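# Swap shaft's top ring into bin, mount steel bearing

## Task

Move the ring that sits highest on the shaft into the green bin, with no other item left inside that bin; then fit the bearing made entirely of steel onto the shaft where that ring had been, and return to the shaft every other part that came off it along the way.

## Robot and tools

Robot: two arms on a table, left_arm and right_arm. left_arm carries a left hand and sits on the +y side; right_arm carries a right hand on the -y side. Their measured bases: left_arm at (-0.037, +0.337, 0) m, turned slightly about z (quat_wxyz +1.000, 0, 0, +0.026); right_arm at (+0.039, -0.321, 0) m (quat +1.000, 0, 0, +0.013). Arm names do not match image sides.

Frames: the scene frame has its origin at table height midway between the nominal bases, +z up, +x out over the table. Every hand pose, velocity, Hand target and wrist-camera pose in results is in that arm's own base frame. Fixed cameras and the table use the scene frame. Reported hand positions can be off by a few cm, more at long reach.

Hand point axes (right hand): +z runs along straight fingers toward the tips, +x across the palm away from the thumb, +y out of the palm face (palm face at y = -0.062). On the left hand +x points toward the thumb instead. A rigid mast on the palm side of the wrist (x +0.05 to +0.10, z -0.16 to -0.11, up to y = +0.06; x sign flips for the left hand) can strike objects. Straight fingertips reach about 0.122 m beyond the hand point in z; the thumb root is near the hand point on the thumb side.

execute_actions(actions, cameras): actions is a list of actions run one after another; each action is a table of 1 to 15 rows, each row one 1/30 s step, and a short table repeats its final row to fill 15 steps, so one action lasts 0.5 s. Every row is a single flat list of 48 numbers, each in [-1, 1], covering both arms even if one stays put: left dx, dy, dz, rx, ry, rz; then the 16 left hand motor goals; left current_limit; left speed; then the same 24 for the right arm. dx..rz are an offset, not a pose: the target relative to that arm's Hand target as it stood when the action began, expressed along that arm's base axes, with rotation about the Hand target position. Each row of an action is measured from that same start, not from the prior row; a new action starts from the updated Hand target, so repeating an offset keeps moving. Scale: 1.0 equals 0.6 m for dx, dy, dz and 180 degrees for the rotation vector rx, ry, rz. A translation longer than 1.0 is shortened along its direction. Orientation is clipped to within 40 degrees of the measured one each step. The hand often stops short of its target; an all-zero action asks again, and if it still falls short, send the remaining distance as an offset. The elbow sags with load, so aim higher. Repeating zeros holds an arm still.

Hand motor order (same in rows and in results): index_mcp, index_abd, index_pip, index_dip, thumb_cmc, thumb_axl, thumb_mcp, thumb_ipl, middle_mcp, middle_abd, middle_pip, middle_dip, ring_mcp, ring_abd, ring_pip, ring_dip. Each is an absolute goal scaled between its two stops, not an offset. Straight values: _mcp -0.75, _abd 0.00, _pip -0.58, _dip -0.70, thumb_cmc -0.71, thumb_axl -0.68, thumb_mcp -0.23, thumb_ipl -0.17. Toward +1 the finger hinges curl toward the palm, _abd swings away from the thumb, thumb_cmc brings the thumb in front of the palm. A zero is a real goal; to keep a hand unchanged, resend its hand_goal, hand_current_limit and hand_speed. current_limit maps -1..+1 to 0..550 mA (floor 11 mA); speed sets goal travel at (speed+1)/2 of 8.5 rad/s. Defaults: current_limit +0.4, speed -0.6; last values persist.

cameras: names to return images for; ["all"] for all, [] for none; omitted gives all only when actions is empty. Cameras: cam_high and cam_low (896x504, fixed), cam_left_wrist and cam_right_wrist (672x504, fisheye). An unknown name voids the call.

zoom_image(camera, region): region [x0, y0, x1, y1] in pixels of that camera's newest image, at most 504 by 504.

finished_scene(scene): ends the scene, irreversible; the goal must hold without the robot.

Results: end_effector_position (m) and end_effector_quat_wxyz per arm in its base frame; Hand target (the base for next offsets); joint positions, velocities ("within noise" when still) and torques; per hand motor hand_goal, hand_measured, hand_current_ma, and hand_state (moving, goal, blocked, overload). A grip presses only while the goal lies past the object's surface.

Avoid: dropping or releasing moving parts, hard hits or slams on fixed or heavy things, anything leaving the table, arms touching or one hand clamping the other. Motors held at 495 mA or more for 5 s shut down for 10 s. Holding loads or straining toward unreachable poses heats motors; MOTOR HOT appears at 85 °C and at 100 °C the arm drops. Thinking time passes as robot time, so plan briefly and move smoothly.

Each tool is called after "Call:" by a JSON object that holds its "op" and its "data".

## Session

Call:
{"op": "execute_actions", "data": {"actions": []}}

Scene clock: 0.00 s.
left_arm: end_effector_position=(+0.4037, -0.3840, +0.3616) hand_goal=(-0.754, +0.000, -0.576, -0.696, -0.714, -0.678, -0.226, -0.168, -0.754, +0.000, -0.576, -0.696, -0.754, +0.000, -0.576, -0.696) hand_measured=(-0.754, +0.000, -0.576, -0.696, -0.714, -0.678, -0.226, -0.168, -0.754, +0.000, -0.576, -0.696, -0.754, +0.000, -0.576, -0.696) hand_current_ma=(+0, +0, +0, +0, +0, +0, +0, +0, +0, +0, +0, +0, +0, +0, +0, +0) hand_state=(goal, goal, goal, goal, goal, goal, goal, goal, goal, goal, goal, goal, goal, goal, goal, goal) hand_current_limit=0.40 hand_speed=-0.60 end_effector_quat_wxyz=(+0.717, +0.639, -0.226, +0.163) | right_arm: end_effector_position=(+0.5633, -0.3002, +0.2551) hand_goal=(-0.754, +0.000, -0.576, -0.696, -0.714, -0.678, -0.226, -0.168, -0.754, +0.000, -0.576, -0.696, -0.754, +0.000, -0.576, -0.696) hand_measured=(-0.754, +0.000, -0.576, -0.696, -0.714, -0.678, -0.226, -0.168, -0.754, +0.000, -0.576, -0.696, -0.754, +0.000, -0.576, -0.696) hand_current_ma=(+0, +0, +0, +0, +0, +0, +0, +0, +0, +0, +0, +0, +0, +0, +0, +0) hand_state=(goal, goal, goal, goal, goal, goal, goal, goal, goal, goal, goal, goal, goal, goal, goal, goal) hand_current_limit=0.40 hand_speed=-0.60 end_effector_quat_wxyz=(+0.476, +0.605, +0.637, +0.029)
Joint positions: left_arm=[-0.458 1.705 0.991 0.952 1.219 0.34] | right_arm=[-0.492 1.472 0.956 -0.07 0.174 -0.636]
Joint velocities: within noise
Joint torques (N m): no reading
Heat: left arm: hottest shoulder 35 °C; right arm: hottest wrist pitch 33 °C.
Hand target: left_arm +0.4070, -0.3856, +0.3647; +0.717, +0.636, -0.229, +0.167 | right_arm +0.5691, -0.3033, +0.2704; +0.489, +0.602, +0.631, +0.032

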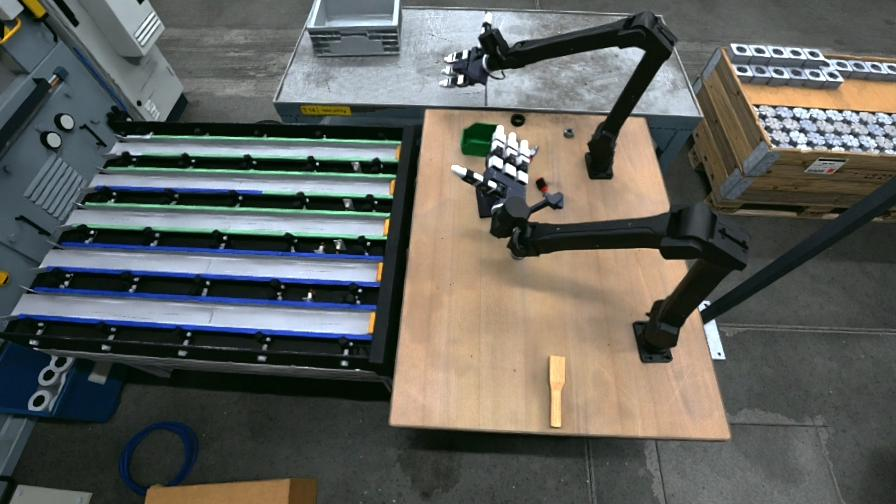

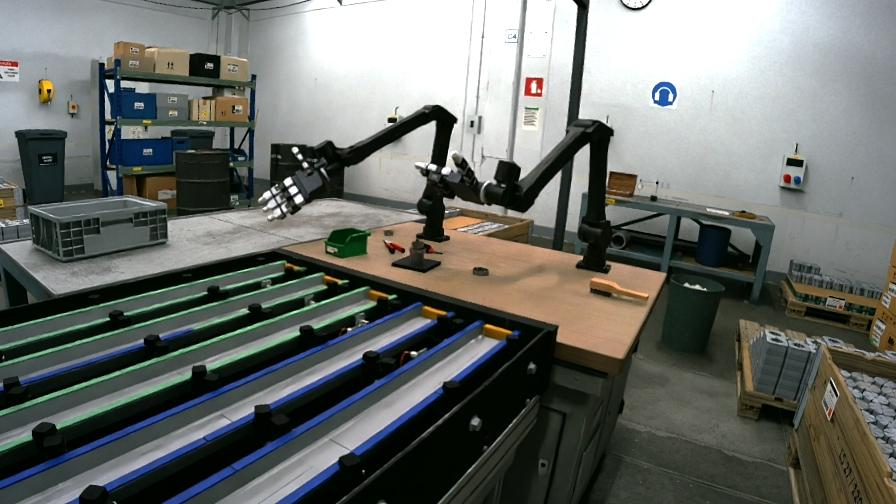

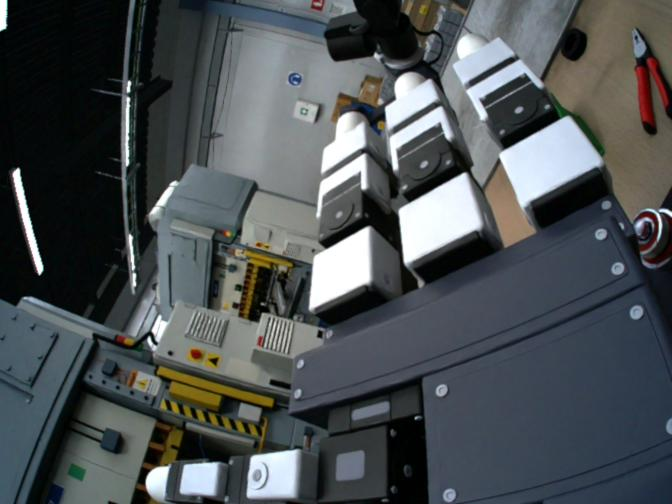

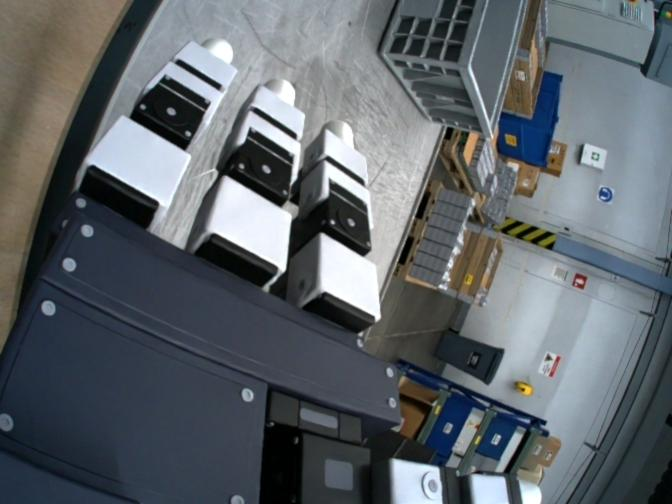

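Call:
{"op": "zoom_image", "data": {"camera": "cam_high", "region": [440, 100, 620, 280]}}

Call:
{"op": "zoom_image", "data": {"camera": "cam_low", "region": [310, 200, 510, 300]}}

Scaled by 2.800.

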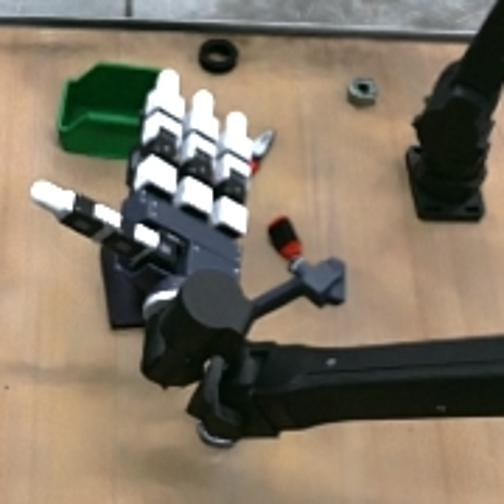

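Scaled by 2.520.

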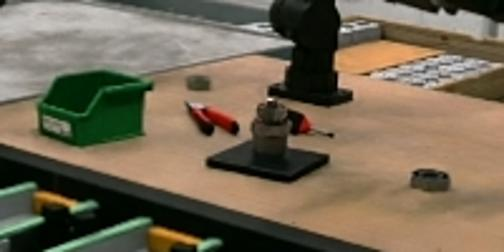

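Call:
{"op": "execute_actions", "data": {"actions": [[[0,0.17,0,0,0,0,-0.75,0,-0.58,-0.7,-0.71,-0.68,-0.23,-0.17,-0.75,0,-0.58,-0.7,-0.75,0,-0.58,-0.7,0.4,-0.6,0,0,0,0,0,0,-0.75,0,-0.58,-0.7,-0.71,-0.68,-0.23,-0.17,-0.75,0,-0.58,-0.7,-0.75,0,-0.58,-0.7,0.4,-0.6]],[[0,0.25,0,0,0,0,-0.75,0,-0.58,-0.7,-0.71,-0.68,-0.23,-0.17,-0.75,0,-0.58,-0.7,-0.75,0,-0.58,-0.7,0.4,-0.6,0,0,0,0,0,0,-0.75,0,-0.58,-0.7,-0.71,-0.68,-0.23,-0.17,-0.75,0,-0.58,-0.7,-0.75,0,-0.58,-0.7,0.4,-0.6]],[[0,0.25,0,0,0,0,-0.75,0,-0.58,-0.7,-0.71,-0.68,-0.23,-0.17,-0.75,0,-0.58,-0.7,-0.75,0,-0.58,-0.7,0.4,-0.6,0,0,0,0,0,0,-0.75,0,-0.58,-0.7,-0.71,-0.68,-0.23,-0.17,-0.75,0,-0.58,-0.7,-0.75,0,-0.58,-0.7,0.4,-0.6]]], "cameras": ["cam_high","cam_low"]}}

Scene clock: 41.73 s.
left_arm: end_effector_position=(+0.4130, +0.0174, +0.3651) hand_goal=(-0.750, +0.000, -0.580, -0.700, -0.710, -0.680, -0.230, -0.170, -0.750, +0.000, -0.580, -0.700, -0.750, +0.000, -0.580, -0.700) hand_measured=(-0.760, +0.002, -0.580, -0.698, -0.720, -0.678, -0.230, -0.168, -0.760, +0.002, -0.580, -0.698, -0.760, +0.002, -0.580, -0.698) hand_current_ma=(-8, +0, +0, +1, -7, +1, +0, +1, -9, +0, +0, +1, -9, +0, +0, +1) hand_state=(goal, goal, goal, goal, goal, goal, goal, goal, goal, goal, goal, goal, goal, goal, goal, goal) hand_current_limit=0.40 hand_speed=-0.60 end_effector_quat_wxyz=(+0.615, +0.704, -0.022, +0.354) | right_arm: end_effector_position=(+0.5633, -0.3002, +0.2551) hand_goal=(-0.750, +0.000, -0.580, -0.700, -0.710, -0.680, -0.230, -0.170, -0.750, +0.000, -0.580, -0.700, -0.750, +0.000, -0.580, -0.700) hand_measured=(-0.756, +0.000, -0.578, -0.698, -0.718, -0.678, -0.226, -0.168, -0.756, +0.000, -0.578, -0.698, -0.756, +0.000, -0.578, -0.698) hand_current_ma=(-18, +0, +3, +5, -19, +6, +13, +7, -18, +0, +3, +5, -17, +0, +3, +4) hand_state=(goal, goal, goal, goal, goal, goal, goal, goal, goal, goal, goal, goal, goal, goal, goal, goal) hand_current_limit=0.40 hand_speed=-0.60 end_effector_quat_wxyz=(+0.476, +0.605, +0.637, +0.029)
Joint positions: left_arm=[0.476 1.486 0.714 1.227 1.554 0.097] | right_arm=[-0.492 1.472 0.956 -0.07 0.174 -0.636]
Joint torques (N m): left_arm=[0.38 -10.46 5 1.16 -0.5 -0.11] | right_arm=[0.67 -11.4 10.25 3.32 0.08 0.04]
Heat: left arm: hottest elbow 38 °C; right arm: hottest elbow 34 °C.
Hand target: left_arm +0.4070, +0.0163, +0.3648; +0.717, +0.636, -0.229, +0.167 | right_arm +0.5691, -0.3033, +0.2704; +0.489, +0.602, +0.631, +0.032
Off the commanded pose: left_arm 0.006 m, 35 deg | right_arm 0.017 m, 2 deg.
joint sent to its limit (left arm) — joint 5 (wrist yaw), upper limit. The joint targets are off in orientation, not in position.
Images, in order (width x height): cam_high 896x504, cam_low 896x504.

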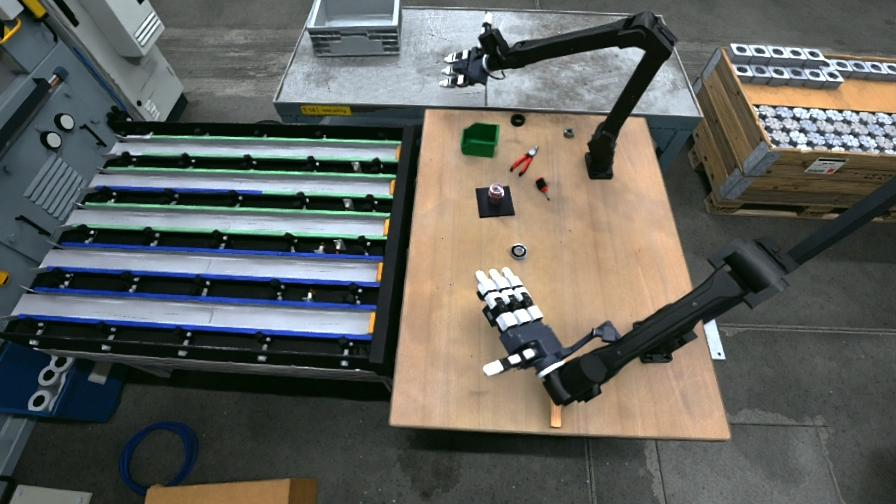

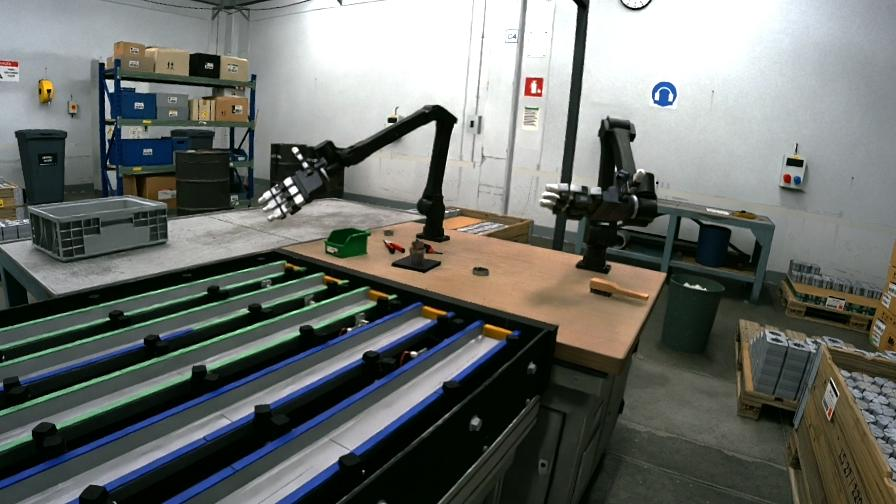

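Call:
{"op": "zoom_image", "data": {"camera": "cam_high", "region": [450, 100, 610, 270]}}

Call:
{"op": "zoom_image", "data": {"camera": "cam_low", "region": [320, 215, 500, 290]}}

Call:
{"op": "zoom_image", "data": {"camera": "cam_low", "region": [380, 225, 450, 280]}}

Call:
{"op": "zoom_image", "data": {"camera": "cam_high", "region": [470, 170, 530, 225]}}

Scaled by 2.965.

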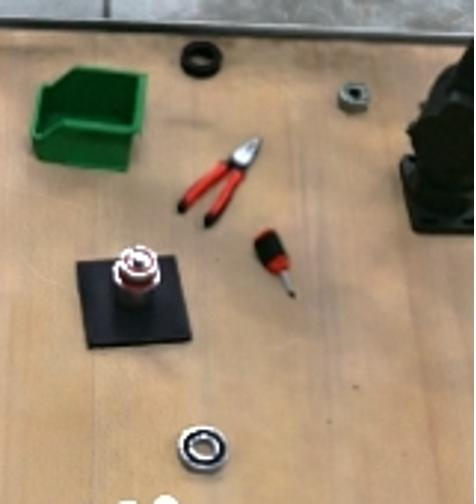

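Scaled by 2.800.

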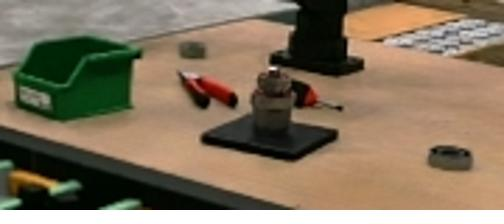

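Scaled by 7.200.

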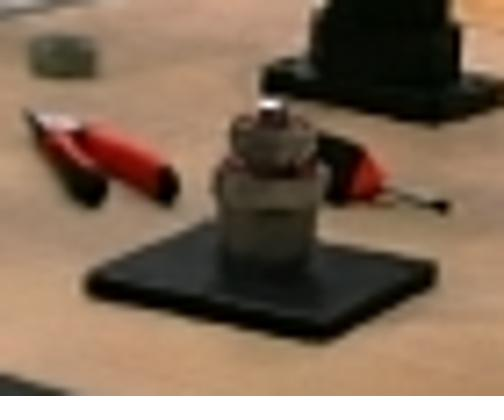

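Scaled by 8.400.

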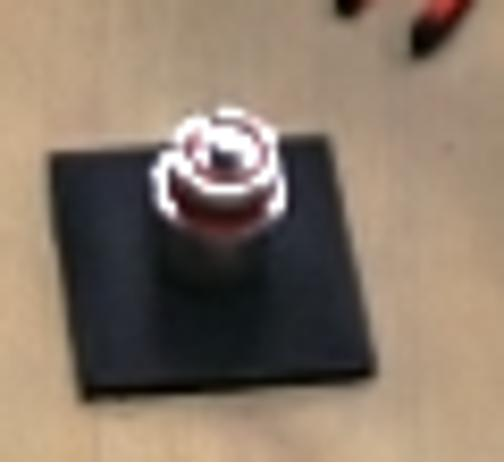

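Call:
{"op": "execute_actions", "data": {"actions": [[[0,0,0,0.128,0.1,0.105,-0.75,0,-0.58,-0.7,-0.71,-0.68,-0.23,-0.17,-0.75,0,-0.58,-0.7,-0.75,0,-0.58,-0.7,0.4,-0.6,0,0,0,0,0,0,-0.75,0,-0.58,-0.7,-0.71,-0.68,-0.23,-0.17,-0.75,0,-0.58,-0.7,-0.75,0,-0.58,-0.7,0.4,-0.6]],[[0,-0.1,0,0.128,0.1,0.105,-0.75,0,-0.58,-0.7,-0.71,-0.68,-0.23,-0.17,-0.75,0,-0.58,-0.7,-0.75,0,-0.58,-0.7,0.4,-0.6,0,0,0,0,0,0,-0.75,0,-0.58,-0.7,-0.71,-0.68,-0.23,-0.17,-0.75,0,-0.58,-0.7,-0.75,0,-0.58,-0.7,0.4,-0.6]]]}}

Scene clock: 246.27 s.
left_arm: end_effector_position=(+0.4104, -0.0399, +0.3691) hand_goal=(-0.750, +0.000, -0.580, -0.700, -0.710, -0.680, -0.230, -0.170, -0.750, +0.000, -0.580, -0.700, -0.750, +0.000, -0.580, -0.700) hand_measured=(-0.760, +0.002, -0.580, -0.698, -0.720, -0.678, -0.230, -0.168, -0.760, +0.002, -0.580, -0.698, -0.760, +0.002, -0.580, -0.698) hand_current_ma=(-8, +0, +0, +1, -7, +1, +0, +1, -9, +0, +0, +1, -9, +0, +0, +1) hand_state=(goal, goal, goal, goal, goal, goal, goal, goal, goal, goal, goal, goal, goal, goal, goal, goal) hand_current_limit=0.40 hand_speed=-0.60 end_effector_quat_wxyz=(+0.690, +0.701, +0.087, +0.161) | right_arm: end_effector_position=(+0.5633, -0.3002, +0.2551) hand_goal=(-0.750, +0.000, -0.580, -0.700, -0.710, -0.680, -0.230, -0.170, -0.750, +0.000, -0.580, -0.700, -0.750, +0.000, -0.580, -0.700) hand_measured=(-0.756, +0.000, -0.578, -0.698, -0.718, -0.678, -0.226, -0.168, -0.756, +0.000, -0.578, -0.698, -0.756, +0.000, -0.578, -0.698) hand_current_ma=(-18, +0, +3, +5, -19, +6, +13, +7, -18, +0, +3, +5, -17, +0, +3, +4) hand_state=(goal, goal, goal, goal, goal, goal, goal, goal, goal, goal, goal, goal, goal, goal, goal, goal) hand_current_limit=0.40 hand_speed=-0.60 end_effector_quat_wxyz=(+0.476, +0.605, +0.637, +0.029)
Joint positions: left_arm=[0.338 1.323 0.616 0.919 1.555 -0.107] | right_arm=[-0.492 1.472 0.956 -0.07 0.174 -0.636]
Joint torques (N m): left_arm=[-0.32 -8.41 5.23 0.32 -0.24 -0.09] | right_arm=[0.67 -11.4 10.25 3.33 0.08 0.04]
Heat: left arm: hottest shoulder 37 °C; right arm: hottest elbow 38 °C.
Hand target: left_arm +0.4070, -0.0437, +0.3648; +0.416, +0.892, +0.146, +0.100 | right_arm +0.5691, -0.3033, +0.2704; +0.489, +0.602, +0.631, +0.032
Off the commanded pose: left_arm 0.007 m, 46 deg; orientation clipped | right_arm 0.017 m, 2 deg.
joint sent to its limit (left arm) — joint 5 (wrist yaw), upper limit. The joint targets are off in orientation, not in position.

Call:
{"op": "execute_actions", "data": {"actions": [[[0,-0.1,0,0,0,0.15,-0.75,0,-0.58,-0.7,-0.71,-0.68,-0.23,-0.17,-0.75,0,-0.58,-0.7,-0.75,0,-0.58,-0.7,0.4,-0.6,0,0,0,0,0,0,-0.75,0,-0.58,-0.7,-0.71,-0.68,-0.23,-0.17,-0.75,0,-0.58,-0.7,-0.75,0,-0.58,-0.7,0.4,-0.6]],[[0,-0.1,0,0,0,0.15,-0.75,0,-0.58,-0.7,-0.71,-0.68,-0.23,-0.17,-0.75,0,-0.58,-0.7,-0.75,0,-0.58,-0.7,0.4,-0.6,0,0,0,0,0,0,-0.75,0,-0.58,-0.7,-0.71,-0.68,-0.23,-0.17,-0.75,0,-0.58,-0.7,-0.75,0,-0.58,-0.7,0.4,-0.6]]]}}

Scene clock: 264.47 s.
left_arm: end_effector_position=(+0.3967, -0.1564, +0.3345) hand_goal=(-0.750, +0.000, -0.580, -0.700, -0.710, -0.680, -0.230, -0.170, -0.750, +0.000, -0.580, -0.700, -0.750, +0.000, -0.580, -0.700) hand_measured=(-0.760, +0.000, -0.580, -0.698, -0.720, -0.678, -0.230, -0.168, -0.760, +0.000, -0.580, -0.698, -0.760, +0.000, -0.580, -0.698) hand_current_ma=(-8, +0, +0, +1, -7, +1, +0, +1, -9, +0, +0, +1, -9, +0, +0, +1) hand_state=(goal, goal, goal, goal, goal, goal, goal, goal, goal, goal, goal, goal, goal, goal, goal, goal) hand_current_limit=0.40 hand_speed=-0.60 end_effector_quat_wxyz=(+0.324, +0.740, +0.517, +0.283) | right_arm: end_effector_position=(+0.5633, -0.3002, +0.2551) hand_goal=(-0.750, +0.000, -0.580, -0.700, -0.710, -0.680, -0.230, -0.170, -0.750, +0.000, -0.580, -0.700, -0.750, +0.000, -0.580, -0.700) hand_measured=(-0.756, +0.000, -0.578, -0.698, -0.718, -0.678, -0.226, -0.168, -0.756, +0.000, -0.578, -0.698, -0.756, +0.000, -0.578, -0.698) hand_current_ma=(-18, +0, +3, +5, -19, +6, +13, +7, -18, +0, +3, +5, -17, +0, +3, +4) hand_state=(goal, goal, goal, goal, goal, goal, goal, goal, goal, goal, goal, goal, goal, goal, goal, goal) hand_current_limit=0.40 hand_speed=-0.60 end_effector_quat_wxyz=(+0.476, +0.605, +0.637, +0.029)
Joint positions: left_arm=[-0.532 0.796 0.731 -0.636 -0.223 -0.077] | right_arm=[-0.492 1.472 0.956 -0.07 0.174 -0.636]
Joint torques (N m): left_arm=[-0.85 -1.96 13.09 1.21 -0.37 -0.07] | right_arm=[0.67 -11.34 10.24 3.32 0.08 0.04]
Heat: left arm: hottest shoulder 36 °C; right arm: hottest elbow 39 °C.
Hand target: left_arm +0.4070, -0.1636, +0.3648; +0.325, +0.728, +0.535, +0.278 | right_arm +0.5691, -0.3033, +0.2704; +0.489, +0.602, +0.631, +0.032
Off the commanded pose: left_arm 0.033 m, 3 deg | right_arm 0.017 m, 2 deg.

Call:
{"op": "execute_actions", "data": {"actions": [[[0,0,0.05,0.0586,0.129,-0.0586,-0.75,0,-0.58,-0.7,-0.71,-0.68,-0.23,-0.17,-0.75,0,-0.58,-0.7,-0.75,0,-0.58,-0.7,0.4,-0.6,0,0,0,0,0,0,-0.75,0,-0.58,-0.7,-0.71,-0.68,-0.23,-0.17,-0.75,0,-0.58,-0.7,-0.75,0,-0.58,-0.7,0.4,-0.6]],[[0,0,0,0.0586,0.129,-0.0586,-0.75,0,-0.58,-0.7,-0.71,-0.68,-0.23,-0.17,-0.75,0,-0.58,-0.7,-0.75,0,-0.58,-0.7,0.4,-0.6,0,0,0,0,0,0,-0.75,0,-0.58,-0.7,-0.71,-0.68,-0.23,-0.17,-0.75,0,-0.58,-0.7,-0.75,0,-0.58,-0.7,0.4,-0.6]]], "cameras": ["cam_left_wrist","cam_high"]}}

Scene clock: 299.67 s.
left_arm: end_effector_position=(+0.3981, -0.1639, +0.3717) hand_goal=(-0.750, +0.000, -0.580, -0.700, -0.710, -0.680, -0.230, -0.170, -0.750, +0.000, -0.580, -0.700, -0.750, +0.000, -0.580, -0.700) hand_measured=(-0.752, +0.000, -0.580, -0.698, -0.714, -0.678, -0.228, -0.168, -0.754, +0.000, -0.580, -0.698, -0.752, +0.000, -0.580, -0.698) hand_current_ma=(-1, +0, +0, +1, -2, +1, +1, +1, -1, +0, +0, +1, -1, +0, +0, +1) hand_state=(goal, goal, goal, goal, goal, goal, goal, goal, goal, goal, goal, goal, goal, goal, goal, goal) hand_current_limit=0.40 hand_speed=-0.60 end_effector_quat_wxyz=(+0.052, +0.902, +0.426, +0.045) | right_arm: end_effector_position=(+0.5633, -0.3002, +0.2551) hand_goal=(-0.750, +0.000, -0.580, -0.700, -0.710, -0.680, -0.230, -0.170, -0.750, +0.000, -0.580, -0.700, -0.750, +0.000, -0.580, -0.700) hand_measured=(-0.756, +0.000, -0.578, -0.698, -0.718, -0.678, -0.226, -0.168, -0.756, +0.000, -0.578, -0.698, -0.756, +0.000, -0.578, -0.698) hand_current_ma=(-18, +0, +3, +5, -19, +6, +13, +7, -18, +0, +3, +5, -17, +0, +3, +4) hand_state=(goal, goal, goal, goal, goal, goal, goal, goal, goal, goal, goal, goal, goal, goal, goal, goal) hand_current_limit=0.40 hand_speed=-0.60 end_effector_quat_wxyz=(+0.476, +0.605, +0.637, +0.029)
Joint positions: left_arm=[-0.377 1.18 1.44 -1.693 0.005 0.311] | right_arm=[-0.492 1.472 0.956 -0.07 0.174 -0.636]
Joint torques (N m): left_arm=[1.08 -5.83 11.52 -0.17 -0.12 0.12] | right_arm=[0.67 -11.4 10.25 3.32 0.08 0.04]
Heat: left arm: hottest elbow 46 °C; right arm: hottest elbow 39 °C.
Hand target: left_arm +0.4070, -0.1636, +0.3946; +0.000, +0.906, +0.423, +0.000 | right_arm +0.5691, -0.3033, +0.2704; +0.489, +0.602, +0.631, +0.032
Off the commanded pose: left_arm 0.025 m, 8 deg | right_arm 0.017 m, 2 deg.
joint sent to its limit (left arm) — joint 4 (wrist pitch), lower limit. The joint targets are off in orientation, not in position.
camera_calibration:
cam_left_wrist: T_world_to_cam=[[-0.97703, -0.168655, -0.130261, 0.384152], [-0.21195, 0.705608, 0.676161, -0.0975089], [-0.0221244, 0.688239, -0.725147, 0.513936], [0, 0, 0, 1]] pos_world=[0.366031, -0.220119, 0.488651]
Images, in order (width x height): cam_high 896x504, cam_left_wrist 672x504.

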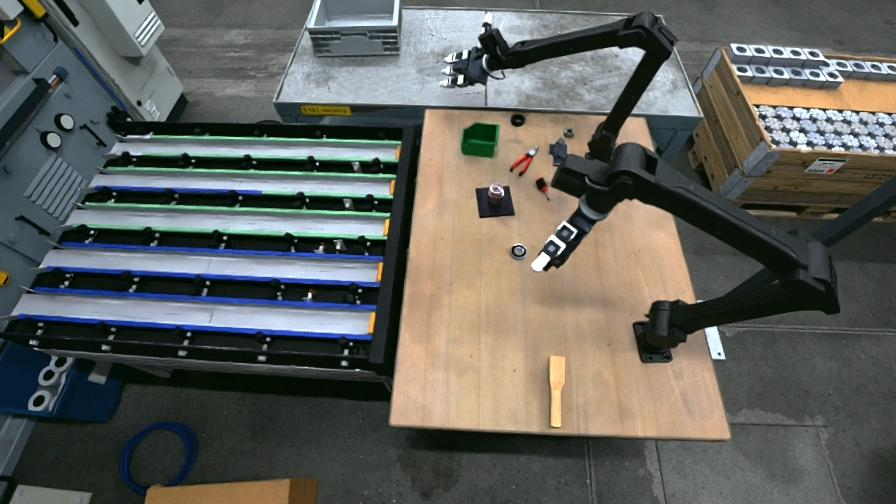

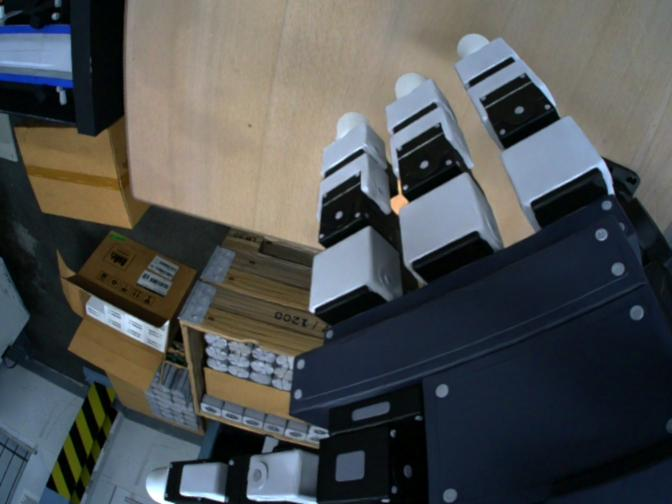

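Call:
{"op": "execute_actions", "data": {"actions": [[[-0.043,-0.168,-0.03,-0.1097,-0.0858,-0.038,-0.75,0,-0.58,-0.7,-0.71,-0.68,-0.23,-0.17,-0.75,0,-0.58,-0.7,-0.75,0,-0.58,-0.7,0.4,-0.6,0,0,0,0,0,0,-0.75,0,-0.58,-0.7,-0.71,-0.68,-0.23,-0.17,-0.75,0,-0.58,-0.7,-0.75,0,-0.58,-0.7,0.4,-0.6]],[[-0.043,-0.168,-0.08,-0.1097,-0.0858,-0.038,-0.75,0,-0.58,-0.7,-0.71,-0.68,-0.23,-0.17,-0.75,0,-0.58,-0.7,-0.75,0,-0.58,-0.7,0.4,-0.6,0,0,0,0,0,0,-0.75,0,-0.58,-0.7,-0.71,-0.68,-0.23,-0.17,-0.75,0,-0.58,-0.7,-0.75,0,-0.58,-0.7,0.4,-0.6]],[[-0.043,-0.168,-0.11,-0.1097,-0.0858,-0.038,-0.75,0,-0.58,-0.7,-0.71,-0.68,-0.23,-0.17,-0.75,0,-0.58,-0.7,-0.75,0,-0.58,-0.7,0.4,-0.6,0,0,0,0,0,0,-0.75,0,-0.58,-0.7,-0.71,-0.68,-0.23,-0.17,-0.75,0,-0.58,-0.7,-0.75,0,-0.58,-0.7,0.4,-0.6]],[[0,0,0,0,0,0,-0.75,0,-0.58,-0.7,-0.71,-0.68,-0.23,-0.17,-0.75,0,-0.58,-0.7,-0.75,0,-0.58,-0.7,0.4,-0.6,0,0,0,0,0,0,-0.75,0,-0.58,-0.7,-0.71,-0.68,-0.23,-0.17,-0.75,0,-0.58,-0.7,-0.75,0,-0.58,-0.7,0.4,-0.6]]], "cameras": ["cam_left_wrist","cam_low"]}}

Scene clock: 353.57 s.
left_arm: end_effector_position=(+0.3335, -0.4624, +0.2749) hand_goal=(-0.750, +0.000, -0.580, -0.700, -0.710, -0.680, -0.230, -0.170, -0.750, +0.000, -0.580, -0.700, -0.750, +0.000, -0.580, -0.700) hand_measured=(-0.756, +0.000, -0.580, -0.698, -0.718, -0.678, -0.228, -0.168, -0.758, +0.000, -0.580, -0.698, -0.758, +0.000, -0.580, -0.698) hand_current_ma=(-5, +0, +0, +1, -5, +1, +2, +1, -6, +0, +0, +1, -6, +0, +0, +1) hand_state=(goal, goal, goal, goal, goal, goal, goal, goal, goal, goal, goal, goal, goal, goal, goal, goal) hand_current_limit=0.40 hand_speed=-0.60 end_effector_quat_wxyz=(+0.593, +0.772, +0.176, +0.144) | right_arm: end_effector_position=(+0.5633, -0.3002, +0.2551) hand_goal=(-0.750, +0.000, -0.580, -0.700, -0.710, -0.680, -0.230, -0.170, -0.750, +0.000, -0.580, -0.700, -0.750, +0.000, -0.580, -0.700) hand_measured=(-0.756, +0.000, -0.578, -0.698, -0.718, -0.678, -0.226, -0.168, -0.756, +0.000, -0.578, -0.698, -0.756, +0.000, -0.578, -0.698) hand_current_ma=(-18, +0, +3, +5, -19, +6, +13, +7, -18, +0, +3, +5, -17, +0, +3, +4) hand_state=(goal, goal, goal, goal, goal, goal, goal, goal, goal, goal, goal, goal, goal, goal, goal, goal) hand_current_limit=0.40 hand_speed=-0.60 end_effector_quat_wxyz=(+0.476, +0.605, +0.637, +0.029)
Joint positions: left_arm=[-0.92 1.409 0.662 0.486 0.182 0.063] | right_arm=[-0.492 1.472 0.956 -0.07 0.174 -0.636]
Joint torques (N m): left_arm=[-0.91 -8.18 6.63 2.88 -0.12 -0.06] | right_arm=[0.67 -11.4 10.25 3.33 0.08 0.04]
Heat: left arm: hottest elbow 53 °C; right arm: hottest elbow 39 °C.
Hand target: left_arm +0.3297, -0.4660, +0.2628; +0.591, +0.775, +0.179, +0.137 | right_arm +0.5691, -0.3033, +0.2704; +0.489, +0.602, +0.631, +0.032
Off the commanded pose: left_arm 0.013 m, 1 deg | right_arm 0.017 m, 2 deg.
camera_calibration:
cam_left_wrist: T_world_to_cam=[[-0.735137, -0.193306, -0.649775, 0.308889], [0.0222792, 0.951077, -0.308148, 0.47085], [0.677553, -0.241008, -0.694865, -0.023678], [0, 0, 0, 1]] pos_world=[0.232629, -0.393812, 0.329347]
Images, in order (width x height): cam_low 896x504, cam_left_wrist 672x504.

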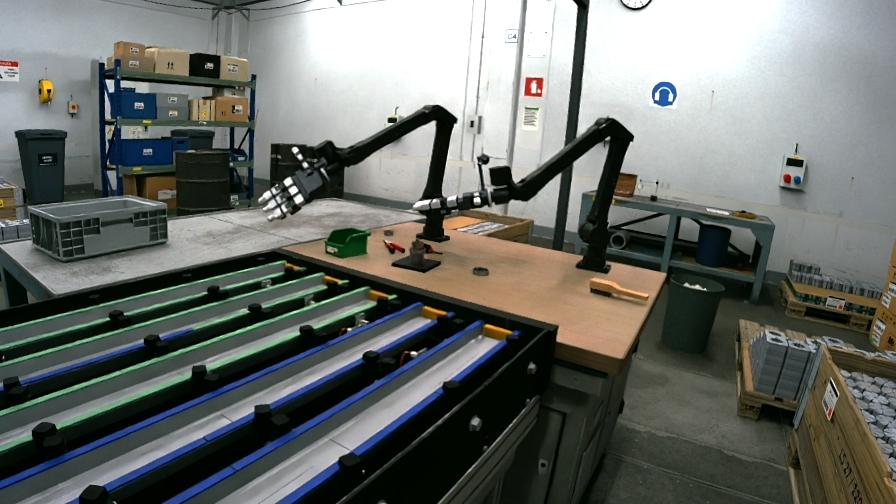

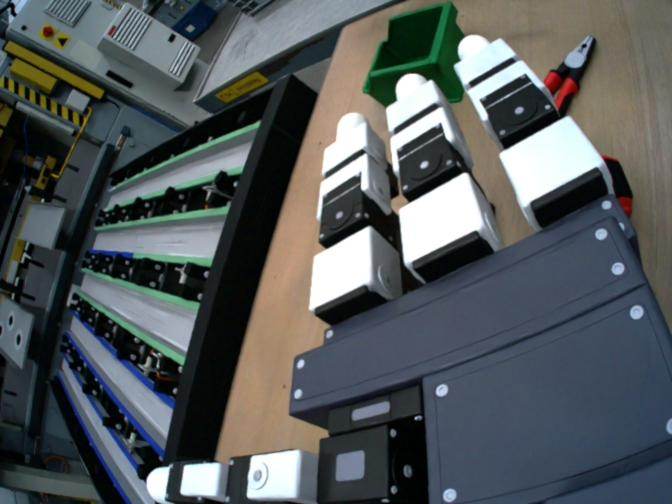

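Call:
{"op": "execute_actions", "data": {"actions": [[[-0.048,0.018,0,0.143,-0.005,-0.088,0.07,0,0.3,0.17,-0.71,-0.68,-0.23,-0.17,0.07,0,0.3,0.17,0.07,0,0.3,0.17,0.4,-0.6,0,0,0,0,0,0,-0.75,0,-0.58,-0.7,-0.71,-0.68,-0.23,-0.17,-0.75,0,-0.58,-0.7,-0.75,0,-0.58,-0.7,0.4,-0.6]],[[-0.048,0.018,0,0.143,-0.005,-0.088,0.07,0,0.3,0.17,-0.71,-0.68,-0.23,-0.17,0.07,0,0.3,0.17,0.07,0,0.3,0.17,0.4,-0.6,0,0,0,0,0,0,-0.75,0,-0.58,-0.7,-0.71,-0.68,-0.23,-0.17,-0.75,0,-0.58,-0.7,-0.75,0,-0.58,-0.7,0.4,-0.6]],[[-0.048,0.018,0,0.143,-0.005,-0.088,0.07,0,0.3,0.17,-0.71,-0.68,-0.23,-0.17,0.07,0,0.3,0.17,0.07,0,0.3,0.17,0.4,-0.6,0,0,0,0,0,0,-0.75,0,-0.58,-0.7,-0.71,-0.68,-0.23,-0.17,-0.75,0,-0.58,-0.7,-0.75,0,-0.58,-0.7,0.4,-0.6]],[[0,0,-0.16,0,0,0,0.07,0,0.3,0.17,-0.71,-0.68,-0.23,-0.17,0.07,0,0.3,0.17,0.07,0,0.3,0.17,0.4,-0.6,0,0,0,0,0,0,-0.75,0,-0.58,-0.7,-0.71,-0.68,-0.23,-0.17,-0.75,0,-0.58,-0.7,-0.75,0,-0.58,-0.7,0.4,-0.6]]], "cameras": ["cam_left_wrist","cam_high"]}}

Scene clock: 404.90 s.
left_arm: end_effector_position=(+0.2476, -0.4315, +0.1755) hand_goal=(+0.070, +0.000, +0.300, +0.170, -0.710, -0.680, -0.230, -0.170, +0.070, +0.000, +0.300, +0.170, +0.070, +0.000, +0.300, +0.170) hand_measured=(+0.056, +0.000, +0.296, +0.168, -0.712, -0.678, -0.228, -0.168, +0.054, +0.000, +0.294, +0.168, +0.054, +0.000, +0.296, +0.168) hand_current_ma=(-14, +0, -2, -1, -1, +1, +2, +1, -19, +0, -3, -1, -18, +0, -2, -1) hand_state=(goal, goal, goal, goal, goal, goal, goal, goal, goal, goal, goal, goal, goal, goal, goal, goal) hand_current_limit=0.40 hand_speed=-0.60 end_effector_quat_wxyz=(+0.004, +0.969, -0.248, +0.002) | right_arm: end_effector_position=(+0.5633, -0.3002, +0.2551) hand_goal=(-0.750, +0.000, -0.580, -0.700, -0.710, -0.680, -0.230, -0.170, -0.750, +0.000, -0.580, -0.700, -0.750, +0.000, -0.580, -0.700) hand_measured=(-0.756, +0.000, -0.578, -0.698, -0.718, -0.678, -0.226, -0.168, -0.756, +0.000, -0.578, -0.698, -0.756, +0.000, -0.578, -0.698) hand_current_ma=(-18, +0, +3, +5, -19, +6, +13, +7, -18, +0, +3, +5, -17, +0, +3, +4) hand_state=(goal, goal, goal, goal, goal, goal, goal, goal, goal, goal, goal, goal, goal, goal, goal, goal) hand_current_limit=0.40 hand_speed=-0.60 end_effector_quat_wxyz=(+0.476, +0.605, +0.637, +0.029)
Joint positions: left_arm=[-0.908 1.505 1.266 -1.323 0.004 1.164] | right_arm=[-0.492 1.472 0.956 -0.07 0.174 -0.636]
Joint torques (N m): left_arm=[-0.56 -11.05 6.94 0.53 0.11 0.13] | right_arm=[0.67 -11.4 10.24 3.32 0.08 0.04]
Heat: left arm: hottest elbow 42 °C; right arm: hottest elbow 40 °C.
Hand target: left_arm +0.2433, -0.4336, +0.1667; +0.001, +0.966, -0.258, +0.000 | right_arm +0.5691, -0.3033, +0.2704; +0.489, +0.602, +0.631, +0.032
Off the commanded pose: left_arm 0.010 m, 1 deg | right_arm 0.017 m, 2 deg.
camera_calibration:
cam_left_wrist: T_world_to_cam=[[-0.345849, 0.937974, -0.0243749, 0.469104], [0.630067, 0.251411, 0.734717, -0.222737], [0.695273, 0.238743, -0.677936, 0.172584], [0, 0, 0, 1]] pos_world=[0.182586, -0.425212, 0.292083]
Images, in order (width x height): cam_high 896x504, cam_left_wrist 672x504.

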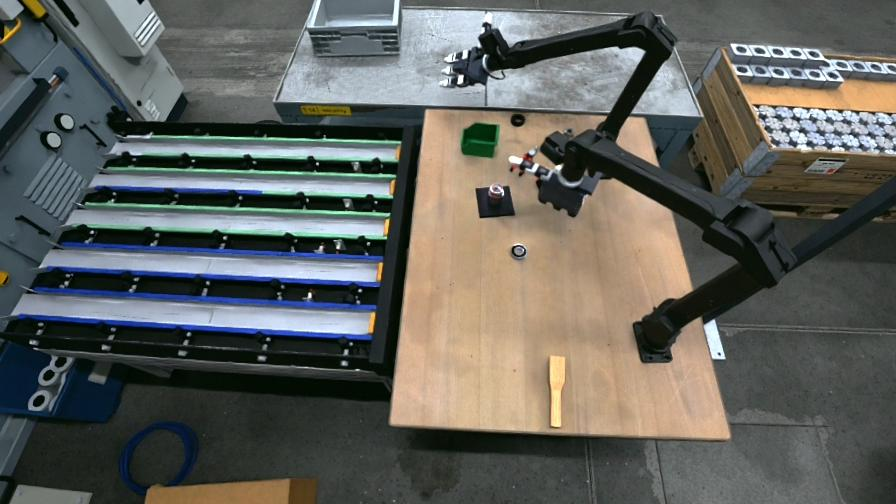

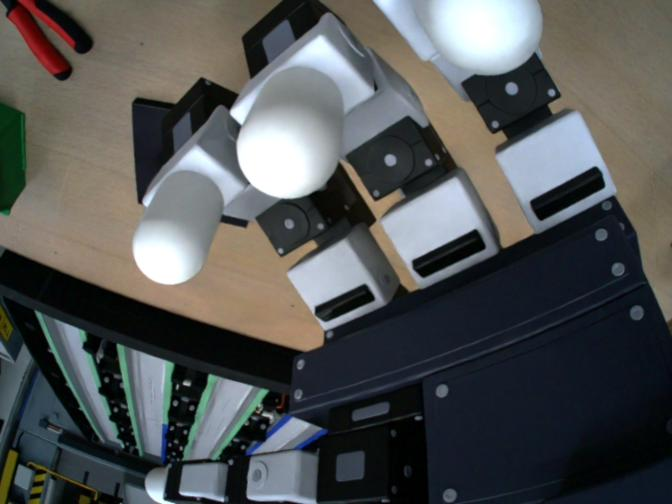

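Call:
{"op": "execute_actions", "data": {"actions": [[[0,0,0.04,0,0,0,-0.7,0,-0.55,-0.6,-0.71,-0.68,-0.23,-0.17,-0.7,0,-0.55,-0.6,-0.7,0,-0.55,-0.6,0.4,-0.6,0,0,0,0,0,0,-0.75,0,-0.58,-0.7,-0.71,-0.68,-0.23,-0.17,-0.75,0,-0.58,-0.7,-0.75,0,-0.58,-0.7,0.4,-0.6]],[[0,0,0,0,0,0,-0.7,0,-0.55,-0.6,-0.71,-0.68,-0.23,-0.17,-0.7,0,-0.55,-0.6,-0.7,0,-0.55,-0.6,0.4,-0.6,0,0,0,0,0,0,-0.75,0,-0.58,-0.7,-0.71,-0.68,-0.23,-0.17,-0.75,0,-0.58,-0.7,-0.75,0,-0.58,-0.7,0.4,-0.6]]], "cameras": ["cam_left_wrist"]}}

Call:
{"op": "zoom_image", "data": {"camera": "cam_left_wrist", "region": [100, 80, 300, 230]}}

Scene clock: 418.40 s.
left_arm: end_effector_position=(+0.2416, -0.4235, +0.1734) hand_goal=(-0.700, +0.000, -0.550, -0.600, -0.710, -0.680, -0.230, -0.170, -0.700, +0.000, -0.550, -0.600, -0.700, +0.000, -0.550, -0.600) hand_measured=(-0.698, +0.000, -0.548, -0.598, -0.712, -0.678, -0.228, -0.168, -0.698, +0.000, -0.546, -0.598, -0.698, +0.000, -0.548, -0.598) hand_current_ma=(+1, +0, +1, +1, -1, +1, +2, +1, +1, +0, +1, +1, +1, +0, +1, +1) hand_state=(goal, goal, goal, goal, goal, goal, goal, goal, goal, goal, goal, goal, goal, goal, goal, goal) hand_current_limit=0.40 hand_speed=-0.60 end_effector_quat_wxyz=(-0.009, +0.969, -0.248, -0.013) | right_arm: end_effector_position=(+0.5633, -0.3002, +0.2551) hand_goal=(-0.750, +0.000, -0.580, -0.700, -0.710, -0.680, -0.230, -0.170, -0.750, +0.000, -0.580, -0.700, -0.750, +0.000, -0.580, -0.700) hand_measured=(-0.756, +0.000, -0.578, -0.698, -0.718, -0.678, -0.226, -0.168, -0.756, +0.000, -0.578, -0.698, -0.756, +0.000, -0.578, -0.698) hand_current_ma=(-18, +0, +3, +5, -19, +6, +13, +7, -18, +0, +3, +5, -17, +0, +3, +4) hand_state=(goal, goal, goal, goal, goal, goal, goal, goal, goal, goal, goal, goal, goal, goal, goal, goal) hand_current_limit=0.40 hand_speed=-0.60 end_effector_quat_wxyz=(+0.476, +0.605, +0.637, +0.029)
Joint positions: left_arm=[-0.908 1.505 1.266 -1.363 0.002 1.164] | right_arm=[-0.492 1.472 0.956 -0.07 0.174 -0.636]
Joint torques (N m): left_arm=[-0.56 -12.1 10.03 -0.55 0 0.13] | right_arm=[0.67 -11.4 10.25 3.32 0.08 0.04]
Heat: left arm: hottest elbow 43 °C; right arm: hottest elbow 40 °C.
Hand target: left_arm +0.2433, -0.4336, +0.1907; +0.001, +0.966, -0.258, +0.000 | right_arm +0.5691, -0.3033, +0.2704; +0.489, +0.602, +0.631, +0.032
Off the commanded pose: left_arm 0.020 m, 2 deg | right_arm 0.017 m, 2 deg.
camera_calibration:
cam_left_wrist: T_world_to_cam=[[-0.345545, 0.938297, 0.0140743, 0.452911], [0.64754, 0.22756, 0.727261, -0.232437], [0.679184, 0.260415, -0.686216, 0.187919], [0, 0, 0, 1]] pos_world=[0.179382, -0.421009, 0.291622]
Images, in order (width x height): cam_left_wrist 672x504.

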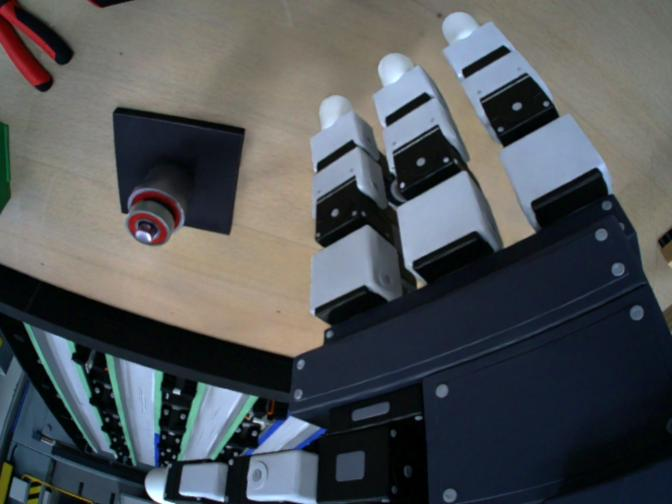

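Scaled by 2.520 from the camera's 672x504 image, which has a finer 960x720 frame.

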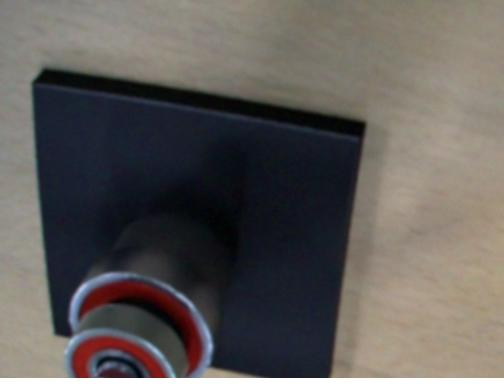

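Call:
{"op": "zoom_image", "data": {"camera": "cam_left_wrist", "region": [110, 160, 210, 260]}}

Scaled by 5.040 from the camera's 672x504 image, which has a finer 960x720 frame.

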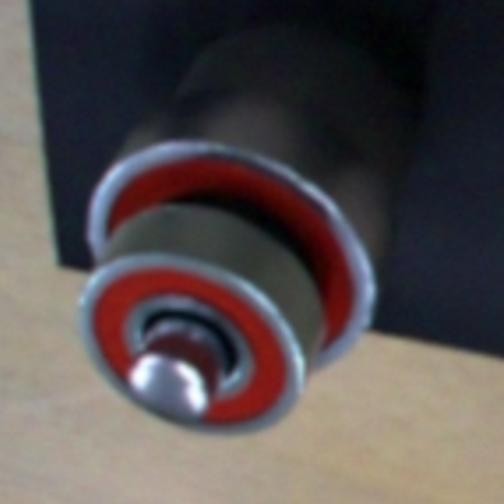

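Call:
{"op": "execute_actions", "data": {"actions": []}}

Call:
{"op": "zoom_image", "data": {"camera": "cam_high", "region": [555, 120, 585, 145]}}

Call:
{"op": "zoom_image", "data": {"camera": "cam_high", "region": [505, 105, 535, 130]}}

Call:
{"op": "zoom_image", "data": {"camera": "cam_high", "region": [505, 238, 535, 263]}}

Call:
{"op": "zoom_image", "data": {"camera": "cam_high", "region": [480, 175, 510, 220]}}

Scene clock: 448.57 s.
left_arm: end_effector_position=(+0.2416, -0.4235, +0.1734) hand_goal=(-0.700, +0.000, -0.550, -0.600, -0.710, -0.680, -0.230, -0.170, -0.700, +0.000, -0.550, -0.600, -0.700, +0.000, -0.550, -0.600) hand_measured=(-0.698, +0.000, -0.548, -0.598, -0.712, -0.678, -0.228, -0.168, -0.698, +0.000, -0.546, -0.598, -0.698, +0.000, -0.548, -0.598) hand_current_ma=(+1, +0, +1, +1, -1, +1, +2, +1, +1, +0, +1, +1, +1, +0, +1, +1) hand_state=(goal, goal, goal, goal, goal, goal, goal, goal, goal, goal, goal, goal, goal, goal, goal, goal) hand_current_limit=0.40 hand_speed=-0.60 end_effector_quat_wxyz=(-0.009, +0.969, -0.248, -0.013) | right_arm: end_effector_position=(+0.5633, -0.3002, +0.2551) hand_goal=(-0.750, +0.000, -0.580, -0.700, -0.710, -0.680, -0.230, -0.170, -0.750, +0.000, -0.580, -0.700, -0.750, +0.000, -0.580, -0.700) hand_measured=(-0.756, +0.000, -0.578, -0.698, -0.718, -0.678, -0.226, -0.168, -0.756, +0.000, -0.578, -0.698, -0.756, +0.000, -0.578, -0.698) hand_current_ma=(-18, +0, +3, +5, -19, +6, +13, +7, -18, +0, +3, +5, -17, +0, +3, +4) hand_state=(goal, goal, goal, goal, goal, goal, goal, goal, goal, goal, goal, goal, goal, goal, goal, goal) hand_current_limit=0.40 hand_speed=-0.60 end_effector_quat_wxyz=(+0.476, +0.605, +0.637, +0.029)
Joint positions: left_arm=[-0.908 1.505 1.266 -1.363 0.002 1.164] | right_arm=[-0.492 1.472 0.956 -0.07 0.174 -0.636]
Joint velocities: within noise
Joint torques (N m): left_arm=[-0.56 -12.1 10.03 -0.55 0 0.13] | right_arm=[0.67 -11.4 10.24 3.33 0.08 0.04]
Heat: left arm: hottest elbow 48 °C; right arm: hottest elbow 40 °C.
Hand target: left_arm +0.2433, -0.4336, +0.1907; +0.001, +0.966, -0.258, +0.000 | right_arm +0.5691, -0.3033, +0.2704; +0.489, +0.602, +0.631, +0.032
Off the commanded pose: left_arm 0.020 m, 2 deg | right_arm 0.017 m, 2 deg.
camera_calibration:
cam_left_wrist: T_world_to_cam=[[-0.345545, 0.938297, 0.0140743, 0.452911], [0.64754, 0.22756, 0.727261, -0.232437], [0.679184, 0.260415, -0.686216, 0.187919], [0, 0, 0, 1]] pos_world=[0.179382, -0.421009, 0.291622]

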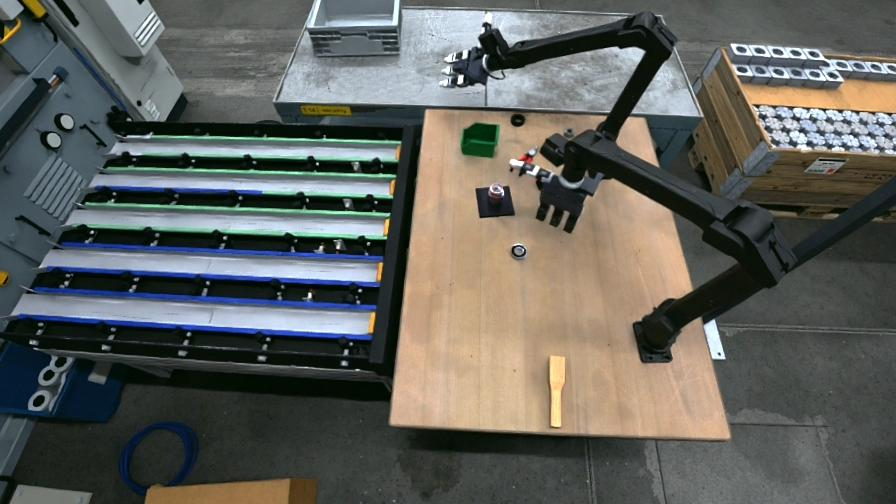

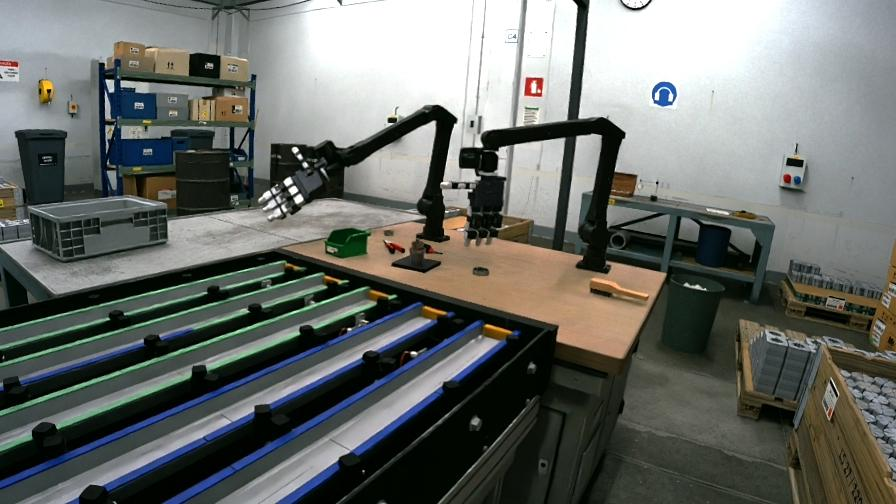

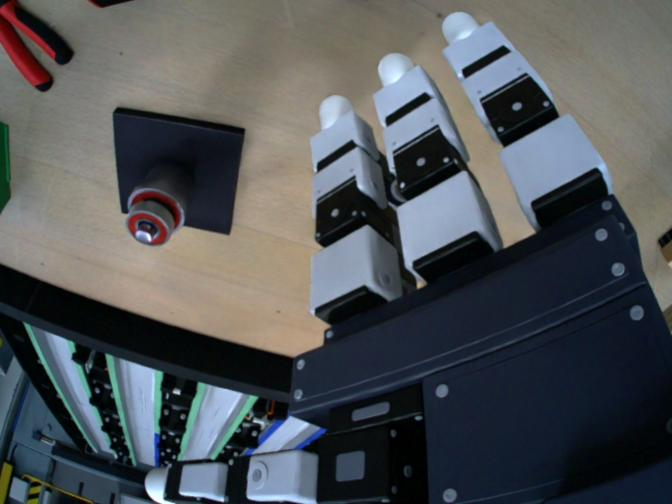

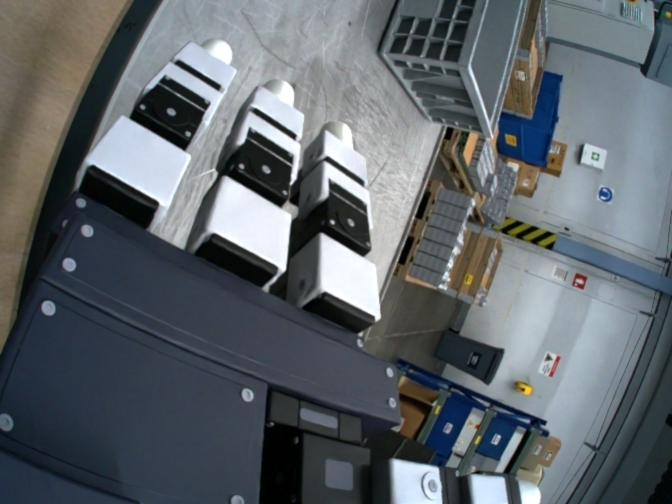

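Scaled by 16.800.

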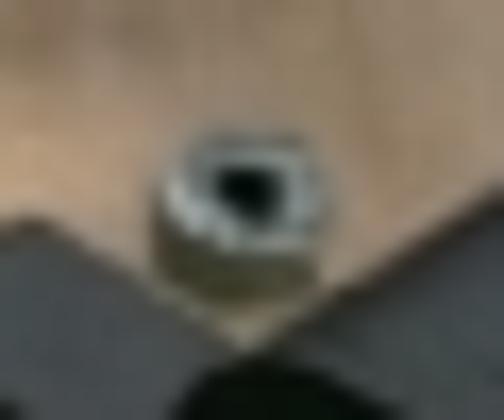

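Scaled by 16.800.

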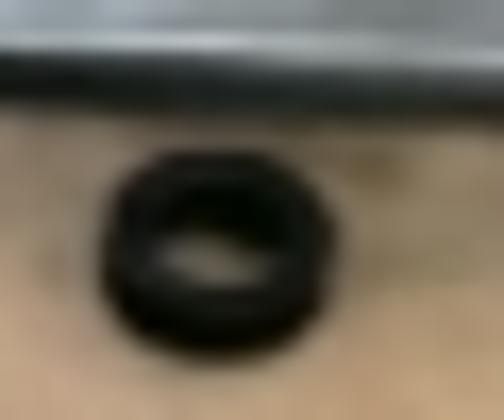

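Scaled by 16.800.

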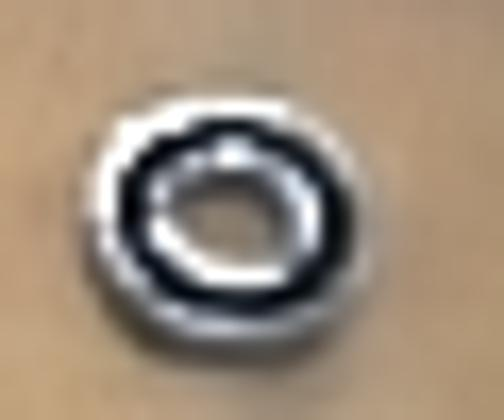

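Scaled by 11.200.

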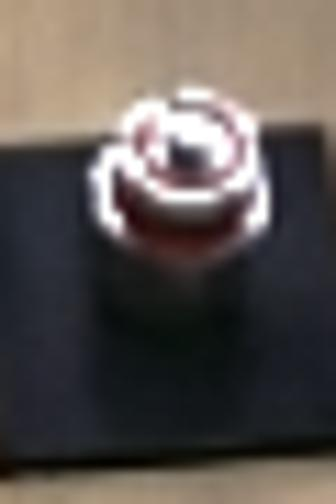

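Call:
{"op": "execute_actions", "data": {"actions": [[[0,0,0.17,0,0,0,-0.7,0,-0.55,-0.6,-0.71,-0.68,-0.23,-0.17,-0.7,0,-0.55,-0.6,-0.7,0,-0.55,-0.6,0.4,-0.6,0,0,0,0,0,0,-0.75,0,-0.58,-0.7,-0.71,-0.68,-0.23,-0.17,-0.75,0,-0.58,-0.7,-0.75,0,-0.58,-0.7,0.4,-0.6]],[[0.05,0.2,0.05,0,0,0.08,-0.7,0,-0.55,-0.6,-0.71,-0.68,-0.23,-0.17,-0.7,0,-0.55,-0.6,-0.7,0,-0.55,-0.6,0.4,-0.6,0,0,0,0,0,0,-0.75,0,-0.58,-0.7,-0.71,-0.68,-0.23,-0.17,-0.75,0,-0.58,-0.7,-0.75,0,-0.58,-0.7,0.4,-0.6]],[[0.05,0.2,0,0,0,0.12,-0.7,0,-0.55,-0.6,-0.71,-0.68,-0.23,-0.17,-0.7,0,-0.55,-0.6,-0.7,0,-0.55,-0.6,0.4,-0.6,0,0,0,0,0,0,-0.75,0,-0.58,-0.7,-0.71,-0.68,-0.23,-0.17,-0.75,0,-0.58,-0.7,-0.75,0,-0.58,-0.7,0.4,-0.6]],[[0,0.2,0,0,0,0.12,-0.7,0,-0.55,-0.6,-0.71,-0.68,-0.23,-0.17,-0.7,0,-0.55,-0.6,-0.7,0,-0.55,-0.6,0.4,-0.6,0,0,0,0,0,0,-0.75,0,-0.58,-0.7,-0.71,-0.68,-0.23,-0.17,-0.75,0,-0.58,-0.7,-0.75,0,-0.58,-0.7,0.4,-0.6]]]}}

Scene clock: 735.37 s.
left_arm: end_effector_position=(+0.3060, -0.0763, +0.3318) hand_goal=(-0.700, +0.000, -0.550, -0.600, -0.710, -0.680, -0.230, -0.170, -0.700, +0.000, -0.550, -0.600, -0.700, +0.000, -0.550, -0.600) hand_measured=(-0.700, +0.000, -0.548, -0.598, -0.710, -0.678, -0.226, -0.168, -0.700, +0.000, -0.548, -0.598, -0.700, +0.000, -0.548, -0.598) hand_current_ma=(+0, +0, +0, +1, +0, +1, +2, +1, +0, +0, +1, +1, +0, +0, +1, +1) hand_state=(goal, goal, goal, goal, goal, goal, goal, goal, goal, goal, goal, goal, goal, goal, goal, goal) hand_current_limit=0.40 hand_speed=-0.60 end_effector_quat_wxyz=(+0.024, +0.969, +0.237, +0.058) | right_arm: end_effector_position=(+0.5633, -0.3002, +0.2551) hand_goal=(-0.750, +0.000, -0.580, -0.700, -0.710, -0.680, -0.230, -0.170, -0.750, +0.000, -0.580, -0.700, -0.750, +0.000, -0.580, -0.700) hand_measured=(-0.756, +0.000, -0.578, -0.698, -0.718, -0.678, -0.226, -0.168, -0.756, +0.000, -0.578, -0.698, -0.756, +0.000, -0.578, -0.698) hand_current_ma=(-18, +0, +3, +5, -19, +6, +13, +7, -18, +0, +3, +5, -17, +0, +3, +4) hand_state=(goal, goal, goal, goal, goal, goal, goal, goal, goal, goal, goal, goal, goal, goal, goal, goal) hand_current_limit=0.40 hand_speed=-0.60 end_effector_quat_wxyz=(+0.476, +0.605, +0.637, +0.029)
Joint positions: left_arm=[-0.034 0.92 1.174 -1.698 0.015 1.056] | right_arm=[-0.492 1.472 0.956 -0.07 0.174 -0.636]
Joint torques (N m): left_arm=[1.32 -2.37 6.45 0.05 0.17 0.13] | right_arm=[0.67 -11.34 10.24 3.32 0.08 0.04]
Heat: left arm: hottest elbow 53 °C; right arm: hottest elbow 41 °C.
Hand target: left_arm +0.3032, -0.0737, +0.3227; +0.001, +0.971, +0.239, +0.000 | right_arm +0.5691, -0.3033, +0.2704; +0.489, +0.602, +0.631, +0.032
Off the commanded pose: left_arm 0.010 m, 7 deg | right_arm 0.017 m, 2 deg.
joint sent to its limit (left arm) — joint 4 (wrist pitch), lower limit. The joint targets are off in orientation, not in position.


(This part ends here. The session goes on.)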